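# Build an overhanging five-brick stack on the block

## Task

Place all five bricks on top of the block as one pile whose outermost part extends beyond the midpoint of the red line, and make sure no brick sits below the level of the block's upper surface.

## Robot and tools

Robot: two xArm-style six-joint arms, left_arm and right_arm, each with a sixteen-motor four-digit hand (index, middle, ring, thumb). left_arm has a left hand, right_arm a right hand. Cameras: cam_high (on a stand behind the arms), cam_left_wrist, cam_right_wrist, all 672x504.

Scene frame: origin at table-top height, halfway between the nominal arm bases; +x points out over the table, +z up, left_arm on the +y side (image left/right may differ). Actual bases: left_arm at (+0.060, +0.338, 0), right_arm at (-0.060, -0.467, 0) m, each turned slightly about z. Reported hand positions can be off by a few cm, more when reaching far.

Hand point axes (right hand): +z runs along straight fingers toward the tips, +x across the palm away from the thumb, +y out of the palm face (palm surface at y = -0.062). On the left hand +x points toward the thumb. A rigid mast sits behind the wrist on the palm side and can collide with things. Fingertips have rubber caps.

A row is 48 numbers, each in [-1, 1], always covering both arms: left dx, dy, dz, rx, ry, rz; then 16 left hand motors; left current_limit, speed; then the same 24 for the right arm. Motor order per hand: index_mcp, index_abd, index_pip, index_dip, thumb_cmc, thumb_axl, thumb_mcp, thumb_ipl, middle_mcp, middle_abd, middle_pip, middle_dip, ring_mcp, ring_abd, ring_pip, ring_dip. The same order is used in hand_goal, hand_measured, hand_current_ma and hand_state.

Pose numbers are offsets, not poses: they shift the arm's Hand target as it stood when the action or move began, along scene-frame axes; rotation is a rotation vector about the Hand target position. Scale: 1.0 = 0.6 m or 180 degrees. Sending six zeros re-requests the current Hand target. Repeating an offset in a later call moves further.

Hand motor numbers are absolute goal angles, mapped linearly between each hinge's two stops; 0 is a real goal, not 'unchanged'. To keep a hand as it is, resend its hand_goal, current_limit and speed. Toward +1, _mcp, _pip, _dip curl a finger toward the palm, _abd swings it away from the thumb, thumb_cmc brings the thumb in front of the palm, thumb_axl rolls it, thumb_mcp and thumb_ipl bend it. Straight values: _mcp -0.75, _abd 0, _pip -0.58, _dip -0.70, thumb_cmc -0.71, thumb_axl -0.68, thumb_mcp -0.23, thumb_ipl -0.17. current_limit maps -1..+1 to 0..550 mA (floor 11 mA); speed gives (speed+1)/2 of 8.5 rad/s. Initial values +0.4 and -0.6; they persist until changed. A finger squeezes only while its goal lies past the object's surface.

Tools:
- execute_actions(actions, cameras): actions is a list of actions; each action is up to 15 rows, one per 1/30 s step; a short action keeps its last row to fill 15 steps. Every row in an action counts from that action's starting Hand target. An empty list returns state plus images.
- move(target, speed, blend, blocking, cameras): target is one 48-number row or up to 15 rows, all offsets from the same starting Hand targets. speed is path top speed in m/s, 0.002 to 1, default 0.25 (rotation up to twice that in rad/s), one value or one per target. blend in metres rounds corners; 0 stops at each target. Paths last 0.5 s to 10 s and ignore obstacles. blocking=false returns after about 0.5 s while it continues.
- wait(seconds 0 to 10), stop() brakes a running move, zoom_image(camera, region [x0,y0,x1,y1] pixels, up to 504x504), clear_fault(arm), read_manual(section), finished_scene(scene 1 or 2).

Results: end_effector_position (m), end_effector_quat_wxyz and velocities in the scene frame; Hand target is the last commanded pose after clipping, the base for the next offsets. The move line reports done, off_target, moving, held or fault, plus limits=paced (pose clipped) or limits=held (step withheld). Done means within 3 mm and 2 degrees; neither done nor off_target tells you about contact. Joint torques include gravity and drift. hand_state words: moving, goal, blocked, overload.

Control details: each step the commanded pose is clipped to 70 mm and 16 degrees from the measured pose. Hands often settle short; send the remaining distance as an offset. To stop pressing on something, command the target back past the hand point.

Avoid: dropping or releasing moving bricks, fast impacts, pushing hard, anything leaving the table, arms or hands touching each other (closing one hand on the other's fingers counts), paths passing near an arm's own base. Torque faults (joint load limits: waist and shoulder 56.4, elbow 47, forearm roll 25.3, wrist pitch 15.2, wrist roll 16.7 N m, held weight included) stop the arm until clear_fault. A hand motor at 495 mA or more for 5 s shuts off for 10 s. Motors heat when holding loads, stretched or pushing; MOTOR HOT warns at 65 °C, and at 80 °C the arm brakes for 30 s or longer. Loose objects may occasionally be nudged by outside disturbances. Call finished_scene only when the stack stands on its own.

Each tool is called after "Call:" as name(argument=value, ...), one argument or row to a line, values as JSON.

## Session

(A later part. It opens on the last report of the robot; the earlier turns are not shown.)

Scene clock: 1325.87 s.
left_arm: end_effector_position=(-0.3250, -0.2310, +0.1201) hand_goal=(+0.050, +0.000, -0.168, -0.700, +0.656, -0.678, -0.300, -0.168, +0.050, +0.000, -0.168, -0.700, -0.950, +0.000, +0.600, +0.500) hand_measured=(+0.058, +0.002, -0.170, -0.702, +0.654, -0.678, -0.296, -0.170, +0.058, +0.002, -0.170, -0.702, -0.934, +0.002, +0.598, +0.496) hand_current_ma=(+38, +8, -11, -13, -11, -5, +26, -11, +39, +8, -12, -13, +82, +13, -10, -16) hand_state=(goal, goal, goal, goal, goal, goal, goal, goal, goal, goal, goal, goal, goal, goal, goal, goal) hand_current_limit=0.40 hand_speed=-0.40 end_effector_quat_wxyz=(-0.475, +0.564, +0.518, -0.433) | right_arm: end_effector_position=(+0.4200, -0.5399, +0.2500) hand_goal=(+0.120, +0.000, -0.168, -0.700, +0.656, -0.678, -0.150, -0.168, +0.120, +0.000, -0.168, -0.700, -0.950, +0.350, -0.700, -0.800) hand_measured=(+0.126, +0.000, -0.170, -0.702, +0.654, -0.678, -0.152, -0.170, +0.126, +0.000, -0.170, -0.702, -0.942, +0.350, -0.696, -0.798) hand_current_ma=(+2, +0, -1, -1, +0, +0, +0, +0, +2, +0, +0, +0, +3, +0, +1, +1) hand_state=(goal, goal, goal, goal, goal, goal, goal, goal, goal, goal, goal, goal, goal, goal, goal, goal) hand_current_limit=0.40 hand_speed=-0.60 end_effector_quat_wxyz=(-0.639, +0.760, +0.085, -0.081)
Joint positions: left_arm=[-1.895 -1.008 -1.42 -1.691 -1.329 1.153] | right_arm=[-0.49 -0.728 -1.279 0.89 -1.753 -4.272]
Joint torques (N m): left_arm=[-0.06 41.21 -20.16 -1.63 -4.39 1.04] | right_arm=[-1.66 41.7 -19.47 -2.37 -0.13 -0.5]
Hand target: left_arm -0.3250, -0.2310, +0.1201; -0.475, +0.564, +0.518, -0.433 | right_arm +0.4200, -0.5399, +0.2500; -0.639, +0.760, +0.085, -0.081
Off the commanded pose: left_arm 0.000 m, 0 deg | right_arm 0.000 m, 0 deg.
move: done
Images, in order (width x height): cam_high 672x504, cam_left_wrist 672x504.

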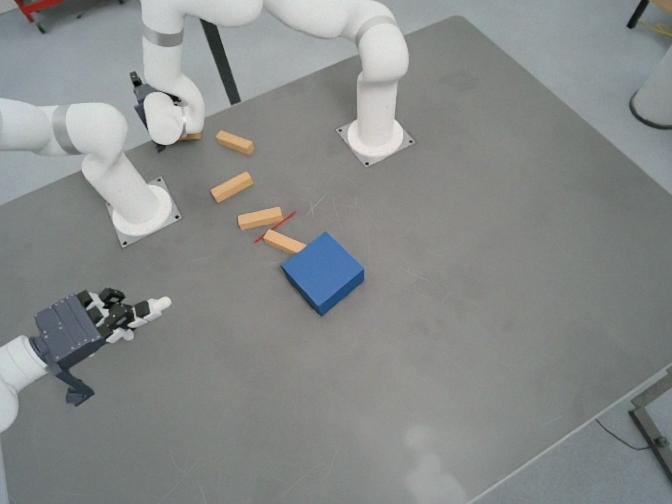

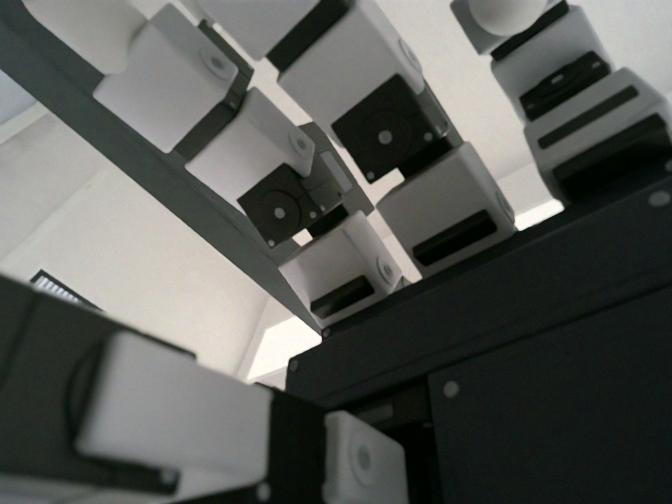

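Call:
move(
  target=[0,0,-0.0583,0,0,0,0.05,0,-0.168,-0.7,0.657,-0.678,-0.3,-0.168,0.05,0,-0.168,-0.7,-0.95,0,0.6,0.5,0.4,-0.4,0,0,0,0,0,0,0.12,0,-0.168,-0.7,0.657,-0.678,-0.15,-0.168,0.12,0,-0.168,-0.7,-0.95,0.35,-0.7,-0.8,0.4,-0.6],
  speed=0.06,
)

Call:
move(
  target=[0,0,-0.0367,0,0,0,0.05,0,-0.168,-0.7,0.657,-0.678,-0.3,-0.168,0.05,0,-0.168,-0.7,-0.95,0,0.6,0.5,0.4,-0.4,0,0,0,0,0,0,0.12,0,-0.168,-0.7,0.657,-0.678,-0.15,-0.168,0.12,0,-0.168,-0.7,-0.95,0.35,-0.7,-0.8,0.4,-0.6],
  speed=0.03,
  cameras=["cam_high"],
)

Call:
zoom_image(
  camera="cam_high",
  region=[110, 60, 250, 200],
)

Scene clock: 1330.40 s.
left_arm: end_effector_position=(-0.3250, -0.2310, +0.0851) hand_goal=(+0.050, +0.000, -0.168, -0.700, +0.656, -0.678, -0.300, -0.168, +0.050, +0.000, -0.168, -0.700, -0.950, +0.000, +0.600, +0.500) hand_measured=(+0.058, +0.002, -0.170, -0.702, +0.654, -0.678, -0.296, -0.170, +0.058, +0.002, -0.170, -0.702, -0.934, +0.002, +0.598, +0.496) hand_current_ma=(+38, +8, -11, -13, -11, -5, +26, -11, +39, +8, -12, -13, +82, +13, -10, -16) hand_state=(goal, goal, goal, goal, goal, goal, goal, goal, goal, goal, goal, goal, goal, goal, goal, goal) hand_current_limit=0.40 hand_speed=-0.40 end_effector_quat_wxyz=(-0.475, +0.564, +0.518, -0.433) | right_arm: end_effector_position=(+0.4200, -0.5399, +0.2500) hand_goal=(+0.120, +0.000, -0.168, -0.700, +0.656, -0.678, -0.150, -0.168, +0.120, +0.000, -0.168, -0.700, -0.950, +0.350, -0.700, -0.800) hand_measured=(+0.126, +0.000, -0.170, -0.702, +0.654, -0.678, -0.152, -0.170, +0.126, +0.000, -0.170, -0.702, -0.942, +0.350, -0.696, -0.798) hand_current_ma=(+2, +0, -1, -1, +0, +0, +0, +0, +2, +0, +0, +0, +3, +0, +1, +1) hand_state=(goal, goal, goal, goal, goal, goal, goal, goal, goal, goal, goal, goal, goal, goal, goal, goal) hand_current_limit=0.40 hand_speed=-0.60 end_effector_quat_wxyz=(-0.639, +0.760, +0.085, -0.081)
Joint positions: left_arm=[-1.895 -1.076 -1.448 -1.7 -1.334 1.194] | right_arm=[-0.49 -0.728 -1.279 0.89 -1.753 -4.272]
Joint torques (N m): left_arm=[1.19 41.19 -19.62 -1.59 -4.34 0.98] | right_arm=[-2.95 42.34 -19.72 -2.12 -0.11 -0.65]
Hand target: left_arm -0.3250, -0.2310, +0.0851; -0.475, +0.564, +0.518, -0.433 | right_arm +0.4200, -0.5399, +0.2500; -0.639, +0.760, +0.085, -0.081
Off the commanded pose: left_arm 0.000 m, 0 deg | right_arm 0.000 m, 0 deg.
move: done

Scene clock: 1331.43 s.
left_arm: end_effector_position=(-0.3250, -0.2310, +0.0631) hand_goal=(+0.050, +0.000, -0.168, -0.700, +0.656, -0.678, -0.300, -0.168, +0.050, +0.000, -0.168, -0.700, -0.950, +0.000, +0.600, +0.500) hand_measured=(+0.058, +0.002, -0.170, -0.702, +0.654, -0.678, -0.296, -0.170, +0.052, +0.002, -0.170, -0.702, -0.934, +0.002, +0.598, +0.496) hand_current_ma=(+38, +8, -11, -13, -11, -5, +26, -11, +15, +7, -12, -12, +82, +13, -10, -16) hand_state=(goal, goal, goal, goal, goal, goal, goal, goal, goal, goal, goal, goal, goal, goal, goal, goal) hand_current_limit=0.40 hand_speed=-0.40 end_effector_quat_wxyz=(-0.475, +0.564, +0.518, -0.433) | right_arm: end_effector_position=(+0.4200, -0.5399, +0.2500) hand_goal=(+0.120, +0.000, -0.168, -0.700, +0.656, -0.678, -0.150, -0.168, +0.120, +0.000, -0.168, -0.700, -0.950, +0.350, -0.700, -0.800) hand_measured=(+0.126, +0.000, -0.170, -0.702, +0.654, -0.678, -0.152, -0.170, +0.126, +0.000, -0.170, -0.702, -0.942, +0.350, -0.696, -0.798) hand_current_ma=(+2, +0, -1, -1, +0, +0, +0, +0, +2, +0, +0, +0, +3, +0, +1, +1) hand_state=(goal, goal, goal, goal, goal, goal, goal, goal, goal, goal, goal, goal, goal, goal, goal, goal) hand_current_limit=0.40 hand_speed=-0.60 end_effector_quat_wxyz=(-0.639, +0.760, +0.085, -0.081)
Joint positions: left_arm=[-1.895 -1.121 -1.47 -1.706 -1.337 1.217] | right_arm=[-0.49 -0.728 -1.279 0.89 -1.753 -4.272]
Joint torques (N m): left_arm=[1.51 42.65 -19.71 -1.56 -4.3 1.02] | right_arm=[-2.31 42.38 -19.14 -2.24 -0.13 -0.62]
Hand target: left_arm -0.3250, -0.2310, +0.0631; -0.475, +0.564, +0.518, -0.433 | right_arm +0.4200, -0.5399, +0.2500; -0.639, +0.760, +0.085, -0.081
Off the commanded pose: left_arm 0.000 m, 0 deg | right_arm 0.000 m, 0 deg.
move: done
Images, in order (width x height): cam_high 672x504.

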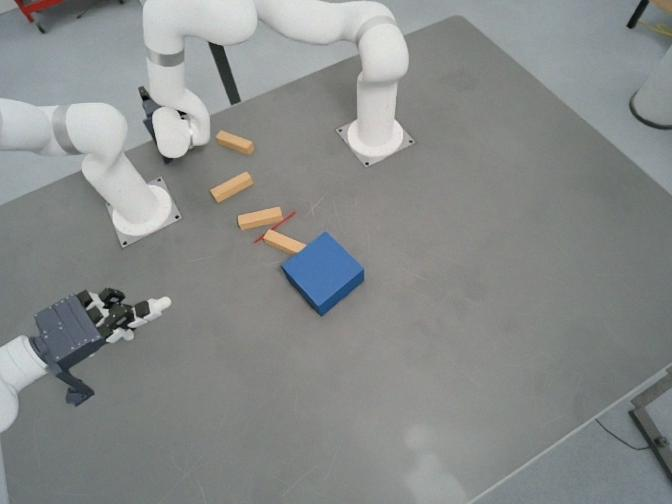

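Scaled by 3.600.

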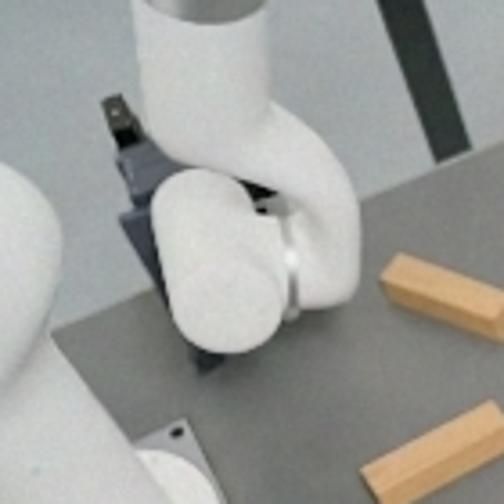

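Call:
move(
  target=[
    [0,0,-0.003,0,0,0,0.12,0,-0.168,-0.7,0.657,-0.678,-0.2,-0.168,0.12,0,-0.168,-0.7,-0.95,0,0.6,0.5,0.2,-0.85,0,0,0,0,0,0,0.12,0,-0.168,-0.7,0.657,-0.678,-0.15,-0.168,0.12,0,-0.168,-0.7,-0.95,0.35,-0.7,-0.8,0.4,-0.6],
    [0,0,-0.003,0,0,0,0.2,0,-0.168,-0.7,0.657,-0.678,-0.08,-0.168,0.2,0,-0.168,-0.7,-0.95,0,0.6,0.5,0.2,-0.85,0,0,0,0,0,0,0.12,0,-0.168,-0.7,0.657,-0.678,-0.15,-0.168,0.12,0,-0.168,-0.7,-0.95,0.35,-0.7,-0.8,0.4,-0.6],
    [0,0,-0.003,0,0,0,0.3,0,-0.168,-0.7,0.657,-0.678,0.05,-0.168,0.3,0,-0.168,-0.7,-0.95,0,0.6,0.5,0.2,-0.9,0,0,0,0,0,0,0.12,0,-0.168,-0.7,0.657,-0.678,-0.15,-0.168,0.12,0,-0.168,-0.7,-0.95,0.35,-0.7,-0.8,0.4,-0.6],
  ],
  speed=0.05,
)

Scene clock: 1335.63 s.
left_arm: end_effector_position=(-0.3250, -0.2310, +0.0613) hand_goal=(+0.300, +0.000, -0.168, -0.700, +0.656, -0.678, +0.050, -0.168, +0.300, +0.000, -0.168, -0.700, -0.950, +0.000, +0.600, +0.500) hand_measured=(+0.260, +0.002, -0.178, -0.704, +0.644, -0.680, -0.068, -0.178, +0.224, +0.006, -0.184, -0.706, -0.934, +0.002, +0.598, +0.496) hand_current_ma=(-213, +8, -49, -19, -59, -9, -330, -71, -330, +29, -81, -29, +82, +13, -10, -16) hand_state=(blocked, goal, goal, goal, goal, goal, blocked, goal, blocked, goal, goal, goal, goal, goal, goal, goal) hand_current_limit=0.20 hand_speed=-0.90 end_effector_quat_wxyz=(-0.475, +0.564, +0.518, -0.433) | right_arm: end_effector_position=(+0.4200, -0.5399, +0.2500) hand_goal=(+0.120, +0.000, -0.168, -0.700, +0.656, -0.678, -0.150, -0.168, +0.120, +0.000, -0.168, -0.700, -0.950, +0.350, -0.700, -0.800) hand_measured=(+0.126, +0.000, -0.170, -0.702, +0.654, -0.678, -0.152, -0.170, +0.126, +0.000, -0.170, -0.702, -0.942, +0.350, -0.696, -0.798) hand_current_ma=(+2, +0, -1, -1, +0, +0, +0, +0, +2, +0, +0, +0, +3, +0, +1, +1) hand_state=(goal, goal, goal, goal, goal, goal, goal, goal, goal, goal, goal, goal, goal, goal, goal, goal) hand_current_limit=0.40 hand_speed=-0.60 end_effector_quat_wxyz=(-0.639, +0.760, +0.085, -0.081)
Joint positions: left_arm=[-1.895 -1.124 -1.472 -1.706 -1.337 1.219] | right_arm=[-0.49 -0.728 -1.279 0.89 -1.753 -4.272]
Joint torques (N m): left_arm=[1.53 43.35 -18.83 -1.39 -3.97 1.05] | right_arm=[-2.67 42.06 -19.53 -2.05 -0.11 -0.59]
Hand target: left_arm -0.3250, -0.2310, +0.0613; -0.475, +0.564, +0.518, -0.433 | right_arm +0.4200, -0.5399, +0.2500; -0.639, +0.760, +0.085, -0.081
Off the commanded pose: left_arm 0.000 m, 0 deg | right_arm 0.000 m, 0 deg.
move: done

Call:
move(
  target=[
    [0,0,0.08,0,0,0,0.3,0,-0.168,-0.7,0.657,-0.678,0.05,-0.168,0.3,0,-0.168,-0.7,-0.95,0,0.6,0.5,0.2,-0.9,0,0,0,0,0,0,0.12,0,-0.168,-0.7,0.657,-0.678,-0.15,-0.168,0.12,0,-0.168,-0.7,-0.95,0.35,-0.7,-0.8,0.4,-0.6],
    [0,0,0.3978,0,0,0,0.3,0,-0.168,-0.7,0.657,-0.678,0.05,-0.168,0.3,0,-0.168,-0.7,-0.95,0,0.6,0.5,0.2,-0.9,0,0,0,0,0,0,0.12,0,-0.168,-0.7,0.657,-0.678,-0.15,-0.168,0.12,0,-0.168,-0.7,-0.95,0.35,-0.7,-0.8,0.4,-0.6],
    [0.5417,0.0517,0.3978,0,0,0.1944,0.3,0,-0.168,-0.7,0.657,-0.678,0.05,-0.168,0.3,0,-0.168,-0.7,-0.95,0,0.6,0.5,0.2,-0.9,0,0,0,0,0,0,0.12,0,-0.168,-0.7,0.657,-0.678,-0.15,-0.168,0.12,0,-0.168,-0.7,-0.95,0.35,-0.7,-0.8,0.4,-0.6],
  ],
  speed=[0.06,0.12,0.15],
  cameras=["cam_high"],
)

Scene clock: 1345.33 s.
left_arm: end_effector_position=(+0.0000, -0.2000, +0.2999) hand_goal=(+0.300, +0.000, -0.168, -0.700, +0.656, -0.678, +0.050, -0.168, +0.300, +0.000, -0.168, -0.700, -0.950, +0.000, +0.600, +0.500) hand_measured=(+0.262, +0.002, -0.178, -0.704, +0.644, -0.680, -0.068, -0.182, +0.232, +0.006, -0.188, -0.708, -0.934, +0.002, +0.598, +0.496) hand_current_ma=(-205, +10, -53, -22, -64, -10, -330, -93, -330, +29, -103, -44, +82, +13, -10, -16) hand_state=(blocked, goal, goal, goal, goal, goal, blocked, goal, blocked, goal, blocked, goal, goal, goal, goal, goal) hand_current_limit=0.20 hand_speed=-0.90 end_effector_quat_wxyz=(-0.323, +0.383, +0.663, -0.556) | right_arm: end_effector_position=(+0.4200, -0.5399, +0.2500) hand_goal=(+0.120, +0.000, -0.168, -0.700, +0.656, -0.678, -0.150, -0.168, +0.120, +0.000, -0.168, -0.700, -0.950, +0.350, -0.700, -0.800) hand_measured=(+0.126, +0.000, -0.170, -0.702, +0.654, -0.678, -0.152, -0.170, +0.126, +0.000, -0.170, -0.702, -0.942, +0.350, -0.696, -0.798) hand_current_ma=(+2, +0, -1, -1, +0, +0, +0, +0, +2, +0, +0, +0, +3, +0, +1, +1) hand_state=(goal, goal, goal, goal, goal, goal, goal, goal, goal, goal, goal, goal, goal, goal, goal, goal) hand_current_limit=0.40 hand_speed=-0.60 end_effector_quat_wxyz=(-0.639, +0.760, +0.085, -0.081)
Joint positions: left_arm=[-1.33 -0.373 -0.862 -1.712 -1.299 1.076] | right_arm=[-0.49 -0.728 -1.279 0.89 -1.753 -4.272]
Joint torques (N m): left_arm=[12.96 55.11 -12.61 0.87 -4.54 1.02] | right_arm=[-1.38 42.92 -19.44 -2.26 -0.06 -0.63]
Hand target: left_arm +0.0001, -0.2000, +0.2999; -0.323, +0.383, +0.663, -0.556 | right_arm +0.4200, -0.5399, +0.2500; -0.639, +0.760, +0.085, -0.081
Off the commanded pose: left_arm 0.000 m, 0 deg | right_arm 0.000 m, 0 deg.
move: done
Images, in order (width x height): cam_high 672x504.

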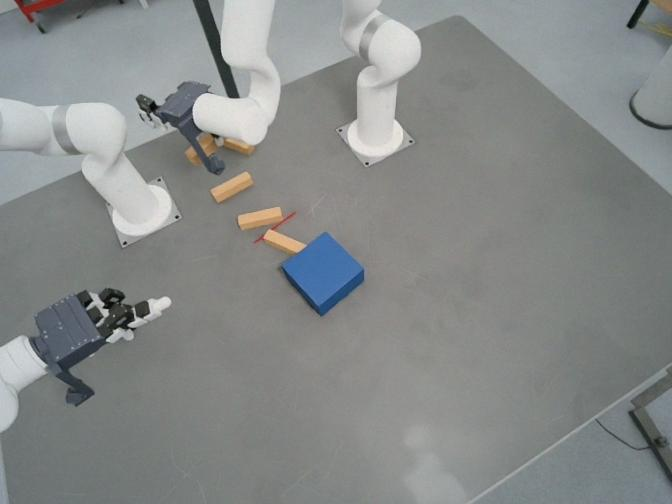

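Call:
zoom_image(
  camera="cam_high",
  region=[120, 60, 280, 200],
)

Scaled by 3.150.

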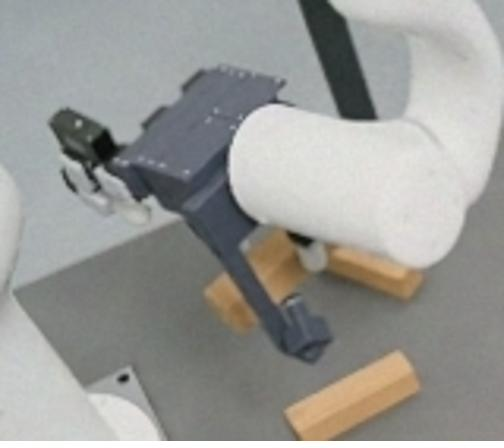

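Call:
move(
  target=[0.6635,0.1112,-0.0833,0,0,0.4389,0.3,0,-0.168,-0.7,0.657,-0.678,0.05,-0.168,0.3,0,-0.168,-0.7,-0.95,0,0.6,0.5,0.2,-0.9,0,0,0,0,0,0,0.12,0,-0.168,-0.7,0.657,-0.678,-0.15,-0.168,0.12,0,-0.168,-0.7,-0.95,0.35,-0.7,-0.8,0.4,-0.6],
  speed=0.2,
)

Call:
move(
  target=[0,0,-0.1583,0,0,0,0.3,0,-0.168,-0.7,0.657,-0.678,0.05,-0.168,0.3,0,-0.168,-0.7,-0.95,0,0.6,0.5,0.2,-0.9,0,0,0,0,0,0,0.12,0,-0.168,-0.7,0.657,-0.678,-0.15,-0.168,0.12,0,-0.168,-0.7,-0.95,0.35,-0.7,-0.8,0.4,-0.6],
  speed=0.1,
  cameras=["cam_high"],
)

Call:
zoom_image(
  camera="cam_high",
  region=[250, 180, 390, 320],
)

Scene clock: 1351.93 s.
left_arm: end_effector_position=(+0.3981, -0.1332, +0.2500) hand_goal=(+0.300, +0.000, -0.168, -0.700, +0.656, -0.678, +0.050, -0.168, +0.300, +0.000, -0.168, -0.700, -0.950, +0.000, +0.600, +0.500) hand_measured=(+0.262, +0.002, -0.178, -0.704, +0.644, -0.680, -0.068, -0.182, +0.232, +0.006, -0.190, -0.708, -0.934, +0.002, +0.598, +0.496) hand_current_ma=(-205, +10, -54, -22, -64, -10, -330, -93, -330, +29, -105, -44, +82, +13, -10, -16) hand_state=(blocked, goal, goal, goal, goal, goal, blocked, goal, blocked, goal, blocked, goal, goal, goal, goal, goal) hand_current_limit=0.20 hand_speed=-0.90 end_effector_quat_wxyz=(+0.105, -0.127, +0.755, -0.634) | right_arm: end_effector_position=(+0.4200, -0.5399, +0.2500) hand_goal=(+0.120, +0.000, -0.168, -0.700, +0.656, -0.678, -0.150, -0.168, +0.120, +0.000, -0.168, -0.700, -0.950, +0.350, -0.700, -0.800) hand_measured=(+0.126, +0.000, -0.170, -0.702, +0.654, -0.678, -0.152, -0.170, +0.126, +0.000, -0.170, -0.702, -0.942, +0.350, -0.696, -0.798) hand_current_ma=(+2, +0, -1, -1, +0, +0, +0, +0, +2, +0, +0, +0, +3, +0, +1, +1) hand_state=(goal, goal, goal, goal, goal, goal, goal, goal, goal, goal, goal, goal, goal, goal, goal, goal) hand_current_limit=0.40 hand_speed=-0.60 end_effector_quat_wxyz=(-0.639, +0.760, +0.085, -0.081)
Joint positions: left_arm=[-0.777 -0.338 -0.646 -2.6 -1.128 1.409] | right_arm=[-0.49 -0.728 -1.279 0.89 -1.753 -4.272]
Joint torques (N m): left_arm=[13.89 18.06 -20.54 -1.32 1.01 1.03] | right_arm=[-1.88 41.74 -18.65 -2.33 -0.05 -0.6]
Hand target: left_arm +0.3982, -0.1332, +0.2500; +0.105, -0.127, +0.755, -0.634 | right_arm +0.4200, -0.5399, +0.2500; -0.639, +0.760, +0.085, -0.081
Off the commanded pose: left_arm 0.000 m, 0 deg | right_arm 0.000 m, 0 deg.
move: done

Scene clock: 1353.27 s.
left_arm: end_effector_position=(+0.3982, -0.1332, +0.1550) hand_goal=(+0.300, +0.000, -0.168, -0.700, +0.656, -0.678, +0.050, -0.168, +0.300, +0.000, -0.168, -0.700, -0.950, +0.000, +0.600, +0.500) hand_measured=(+0.262, +0.002, -0.178, -0.704, +0.644, -0.680, -0.068, -0.182, +0.232, +0.006, -0.190, -0.708, -0.934, +0.002, +0.598, +0.496) hand_current_ma=(-205, +10, -54, -22, -64, -10, -330, -93, -330, +29, -105, -44, +82, +13, -10, -16) hand_state=(blocked, goal, goal, goal, goal, goal, blocked, goal, blocked, goal, blocked, goal, goal, goal, goal, goal) hand_current_limit=0.20 hand_speed=-0.90 end_effector_quat_wxyz=(+0.105, -0.127, +0.755, -0.634) | right_arm: end_effector_position=(+0.4200, -0.5399, +0.2500) hand_goal=(+0.120, +0.000, -0.168, -0.700, +0.656, -0.678, -0.150, -0.168, +0.120, +0.000, -0.168, -0.700, -0.950, +0.350, -0.700, -0.800) hand_measured=(+0.126, +0.000, -0.170, -0.702, +0.654, -0.678, -0.152, -0.170, +0.126, +0.000, -0.170, -0.702, -0.942, +0.350, -0.696, -0.798) hand_current_ma=(+2, +0, -1, -1, +0, +0, +0, +0, +2, +0, +0, +0, +3, +0, +1, +1) hand_state=(goal, goal, goal, goal, goal, goal, goal, goal, goal, goal, goal, goal, goal, goal, goal, goal) hand_current_limit=0.40 hand_speed=-0.60 end_effector_quat_wxyz=(-0.639, +0.760, +0.085, -0.081)
Joint positions: left_arm=[-0.777 -0.588 -0.672 -2.64 -1.323 1.527] | right_arm=[-0.49 -0.728 -1.279 0.89 -1.753 -4.272]
Joint torques (N m): left_arm=[3.84 22.8 -17.16 -1.18 -4.76 1.03] | right_arm=[-2.07 42.33 -19.19 -2.14 -0.07 -0.58]
Hand target: left_arm +0.3982, -0.1332, +0.1550; +0.105, -0.127, +0.755, -0.634 | right_arm +0.4200, -0.5399, +0.2500; -0.639, +0.760, +0.085, -0.081
Off the commanded pose: left_arm 0.000 m, 0 deg | right_arm 0.000 m, 0 deg.
move: done
Images, in order (width x height): cam_high 672x504.

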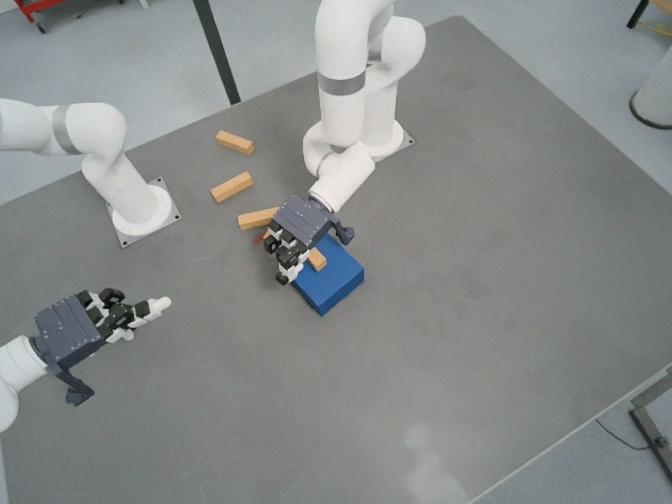

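Scaled by 3.600.

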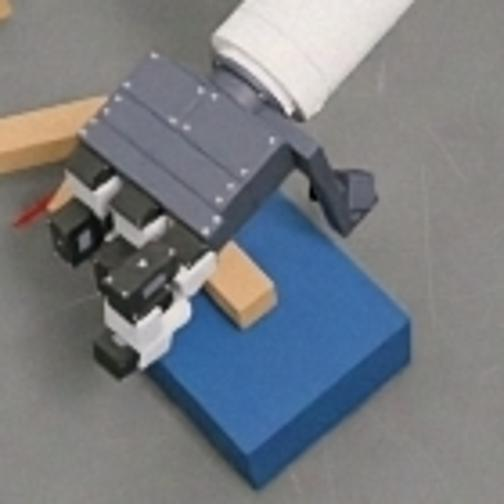

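Call:
move(
  target=[
    [0,0,-0.0267,0,0,0,0.3,0,-0.168,-0.7,0.657,-0.678,0.05,-0.168,0.3,0,-0.168,-0.7,-0.95,0,0.6,0.5,0.2,-0.9,0,0,0,0,0,0,0.12,0,-0.168,-0.7,0.657,-0.678,-0.15,-0.168,0.12,0,-0.168,-0.7,-0.95,0.35,-0.7,-0.8,0.4,-0.6],
    [0,0,-0.0295,0,0,0,0.3,0,-0.168,-0.7,0.657,-0.678,0.05,-0.168,0.3,0,-0.168,-0.7,-0.95,0,0.6,0.5,0.2,-0.9,0,0,0,0,0,0,0.12,0,-0.168,-0.7,0.657,-0.678,-0.15,-0.168,0.12,0,-0.168,-0.7,-0.95,0.35,-0.7,-0.8,0.4,-0.6],
  ],
  speed=[0.04,0.02],
)

Scene clock: 1355.63 s.
left_arm: end_effector_position=(+0.3982, -0.1333, +0.1373) hand_goal=(+0.300, +0.000, -0.168, -0.700, +0.656, -0.678, +0.050, -0.168, +0.300, +0.000, -0.168, -0.700, -0.950, +0.000, +0.600, +0.500) hand_measured=(+0.262, +0.002, -0.180, -0.704, +0.648, -0.680, -0.068, -0.182, +0.236, +0.002, -0.190, -0.708, -0.934, +0.002, +0.598, +0.496) hand_current_ma=(-201, +5, -55, -23, -42, -11, -330, -93, -330, +11, -105, -44, +82, +13, -10, -16) hand_state=(blocked, goal, goal, goal, goal, goal, blocked, goal, blocked, goal, blocked, goal, goal, goal, goal, goal) hand_current_limit=0.20 hand_speed=-0.90 end_effector_quat_wxyz=(+0.105, -0.127, +0.755, -0.634) | right_arm: end_effector_position=(+0.4200, -0.5399, +0.2500) hand_goal=(+0.120, +0.000, -0.168, -0.700, +0.656, -0.678, -0.150, -0.168, +0.120, +0.000, -0.168, -0.700, -0.950, +0.350, -0.700, -0.800) hand_measured=(+0.126, +0.000, -0.170, -0.702, +0.654, -0.678, -0.152, -0.170, +0.126, +0.000, -0.170, -0.702, -0.942, +0.350, -0.696, -0.798) hand_current_ma=(+2, +0, -1, -1, +0, +0, +0, +0, +2, +0, +0, +0, +3, +0, +1, +1) hand_state=(goal, goal, goal, goal, goal, goal, goal, goal, goal, goal, goal, goal, goal, goal, goal, goal) hand_current_limit=0.40 hand_speed=-0.60 end_effector_quat_wxyz=(-0.639, +0.760, +0.085, -0.081)
Joint positions: left_arm=[-0.777 -0.637 -0.683 -2.644 -1.356 1.546] | right_arm=[-0.49 -0.728 -1.279 0.89 -1.753 -4.272]
Joint torques (N m): left_arm=[-11.33 19.51 -14.27 -1.44 -3.39 1.27] | right_arm=[-0.98 41.79 -18.94 -2.34 -0.01 -0.58]
Hand target: left_arm +0.3982, -0.1332, +0.1373; +0.105, -0.127, +0.755, -0.634 | right_arm +0.4200, -0.5399, +0.2500; -0.639, +0.760, +0.085, -0.081
Off the commanded pose: left_arm 0.000 m, 0 deg | right_arm 0.000 m, 0 deg.
move: done

Call:
move(
  target=[
    [0,0,0.0005,0,0,0,0.24,0,-0.168,-0.7,0.657,-0.678,-0.045,-0.168,0.24,0,-0.168,-0.7,-0.95,0,0.6,0.5,0.2,-0.85,0,0,0,0,0,0,0.12,0,-0.168,-0.7,0.657,-0.678,-0.15,-0.168,0.12,0,-0.168,-0.7,-0.95,0.35,-0.7,-0.8,0.4,-0.6],
    [0,0,0.0005,0,0,0,0.18,0,-0.168,-0.7,0.657,-0.678,-0.13,-0.168,0.18,0,-0.168,-0.7,-0.95,0,0.6,0.5,0.2,-0.85,0,0,0,0,0,0,0.12,0,-0.168,-0.7,0.657,-0.678,-0.15,-0.168,0.12,0,-0.168,-0.7,-0.95,0.35,-0.7,-0.8,0.4,-0.6],
    [0,0,0.0005,0,0,0,0.12,0,-0.168,-0.7,0.657,-0.678,-0.2,-0.168,0.12,0,-0.168,-0.7,-0.95,0,0.6,0.5,0.3,-0.6,0,0,0,0,0,0,0.12,0,-0.168,-0.7,0.657,-0.678,-0.15,-0.168,0.12,0,-0.168,-0.7,-0.95,0.35,-0.7,-0.8,0.4,-0.6],
    [0,0,0.08,0,0,0,0.12,0,-0.168,-0.7,0.657,-0.678,-0.2,-0.168,0.12,0,-0.168,-0.7,-0.95,0,0.6,0.5,0.3,-0.6,0,0,0,0,0,0,0.12,0,-0.168,-0.7,0.657,-0.678,-0.15,-0.168,0.12,0,-0.168,-0.7,-0.95,0.35,-0.7,-0.8,0.4,-0.6],
    [0,0,0.25,0,0,0,0.12,0,-0.168,-0.7,0.657,-0.678,-0.2,-0.168,0.12,0,-0.168,-0.7,-0.95,0,0.6,0.5,0.3,-0.6,0,0,0,0,0,0,0.12,0,-0.168,-0.7,0.657,-0.678,-0.15,-0.168,0.12,0,-0.168,-0.7,-0.95,0.35,-0.7,-0.8,0.4,-0.6],
    [0.0347,0.5887,0.2212,0,0,-0.0333,0.12,0,-0.168,-0.7,0.657,-0.678,-0.2,-0.168,0.12,0,-0.168,-0.7,-0.95,0,0.6,0.5,0.3,-0.6,0,0,0,0,0,0,0.12,0,-0.168,-0.7,0.657,-0.678,-0.15,-0.168,0.12,0,-0.168,-0.7,-0.95,0.35,-0.7,-0.8,0.4,-0.6],
  ],
  speed=[0.02,0.02,0.02,0.06,0.15,0.25],
)

Call:
move(
  target=[-0.0733,0.1833,-0.1617,0.1413,0.2358,0.1216,-0.94,0.5,-0.94,-0.94,-0.714,-0.678,-0.226,-0.168,-0.94,0.57,-0.94,-0.94,-0.94,0.8,-0.94,-0.94,0.4,-0.4,0,0,0,0,0,0,0.12,0,-0.168,-0.7,0.657,-0.678,-0.15,-0.168,0.12,0,-0.168,-0.7,-0.95,0.35,-0.7,-0.8,0.4,-0.6],
  speed=0.25,
  cameras=["cam_high", "cam_left_wrist"],
)

Call:
zoom_image(
  camera="cam_left_wrist",
  region=[120, 90, 400, 250],
)

Call:
zoom_image(
  camera="cam_high",
  region=[240, 190, 380, 330],
)

Scene clock: 1367.10 s.
left_arm: end_effector_position=(+0.4190, +0.2199, +0.2700) hand_goal=(+0.120, +0.000, -0.168, -0.700, +0.656, -0.678, -0.200, -0.168, +0.120, +0.000, -0.168, -0.700, -0.950, +0.000, +0.600, +0.500) hand_measured=(+0.126, +0.002, -0.170, -0.702, +0.654, -0.680, -0.198, -0.170, +0.126, +0.002, -0.170, -0.702, -0.934, +0.002, +0.598, +0.496) hand_current_ma=(+29, +5, -13, -14, -14, -11, +15, -13, +31, +12, -14, -13, +81, +13, -10, -16) hand_state=(goal, goal, goal, goal, goal, goal, goal, goal, goal, goal, goal, goal, goal, goal, goal, goal) hand_current_limit=0.30 hand_speed=-0.60 end_effector_quat_wxyz=(+0.071, -0.087, +0.761, -0.639) | right_arm: end_effector_position=(+0.4200, -0.5399, +0.2500) hand_goal=(+0.120, +0.000, -0.168, -0.700, +0.656, -0.678, -0.150, -0.168, +0.120, +0.000, -0.168, -0.700, -0.950, +0.350, -0.700, -0.800) hand_measured=(+0.126, +0.000, -0.170, -0.702, +0.654, -0.678, -0.152, -0.170, +0.126, +0.000, -0.170, -0.702, -0.942, +0.350, -0.696, -0.798) hand_current_ma=(+2, +0, -1, -1, +0, +0, +0, +0, +2, +0, +0, +0, +3, +0, +1, +1) hand_state=(goal, goal, goal, goal, goal, goal, goal, goal, goal, goal, goal, goal, goal, goal, goal, goal) hand_current_limit=0.40 hand_speed=-0.60 end_effector_quat_wxyz=(-0.639, +0.760, +0.085, -0.081)
Joint positions: left_arm=[0.215 -0.177 -0.5 -1.497 -1.412 1.241] | right_arm=[-0.49 -0.728 -1.279 0.89 -1.753 -4.272]
Joint torques (N m): left_arm=[13.69 7.6 -18.83 1.3 -4.43 -1.19] | right_arm=[-1.16 42.62 -18.88 -2.08 -0.11 -0.57]
Hand target: left_arm +0.4190, +0.2200, +0.2700; +0.071, -0.087, +0.761, -0.639 | right_arm +0.4200, -0.5399, +0.2500; -0.639, +0.760, +0.085, -0.081
Off the commanded pose: left_arm 0.000 m, 0 deg | right_arm 0.000 m, 0 deg.
move: done

Scene clock: 1369.47 s.
left_arm: end_effector_position=(+0.3750, +0.3300, +0.1730) hand_goal=(-0.940, +0.500, -0.940, -0.940, -0.714, -0.678, -0.226, -0.168, -0.940, +0.570, -0.940, -0.940, -0.940, +0.800, -0.940, -0.940) hand_measured=(-0.922, +0.498, -0.934, -0.936, -0.702, -0.680, -0.222, -0.170, -0.920, +0.566, -0.934, -0.938, -0.934, +0.796, -0.932, -0.936) hand_current_ma=(+93, -11, +31, +16, +63, -11, +27, -9, +110, -14, +34, +15, +36, -13, +40, +17) hand_state=(goal, goal, goal, goal, goal, goal, goal, goal, blocked, goal, goal, goal, goal, goal, goal, goal) hand_current_limit=0.40 hand_speed=-0.40 end_effector_quat_wxyz=(-0.072, -0.430, +0.824, -0.362) | right_arm: end_effector_position=(+0.4200, -0.5399, +0.2500) hand_goal=(+0.120, +0.000, -0.168, -0.700, +0.656, -0.678, -0.150, -0.168, +0.120, +0.000, -0.168, -0.700, -0.950, +0.350, -0.700, -0.800) hand_measured=(+0.126, +0.000, -0.170, -0.702, +0.654, -0.678, -0.152, -0.170, +0.126, +0.000, -0.170, -0.702, -0.942, +0.350, -0.696, -0.798) hand_current_ma=(+2, +0, -1, -1, +0, +0, +0, +0, +2, +0, +0, +0, +3, +0, +1, +1) hand_state=(goal, goal, goal, goal, goal, goal, goal, goal, goal, goal, goal, goal, goal, goal, goal, goal) hand_current_limit=0.40 hand_speed=-0.60 end_effector_quat_wxyz=(-0.639, +0.760, +0.085, -0.081)
Joint positions: left_arm=[0.301 -0.288 -0.563 -1.252 -0.807 0.509] | right_arm=[-0.49 -0.728 -1.279 0.89 -1.753 -4.272]
Joint torques (N m): left_arm=[13.82 12.51 -17.73 0.99 1.77 -1.16] | right_arm=[-0.33 42.29 -18.49 -2.11 -0.18 -0.54]
Hand target: left_arm +0.3750, +0.3300, +0.1730; -0.072, -0.430, +0.824, -0.362 | right_arm +0.4200, -0.5399, +0.2500; -0.639, +0.760, +0.085, -0.081
Off the commanded pose: left_arm 0.000 m, 0 deg | right_arm 0.000 m, 0 deg.
move: done
Images, in order (width x height): cam_high 672x504, cam_left_wrist 672x504.

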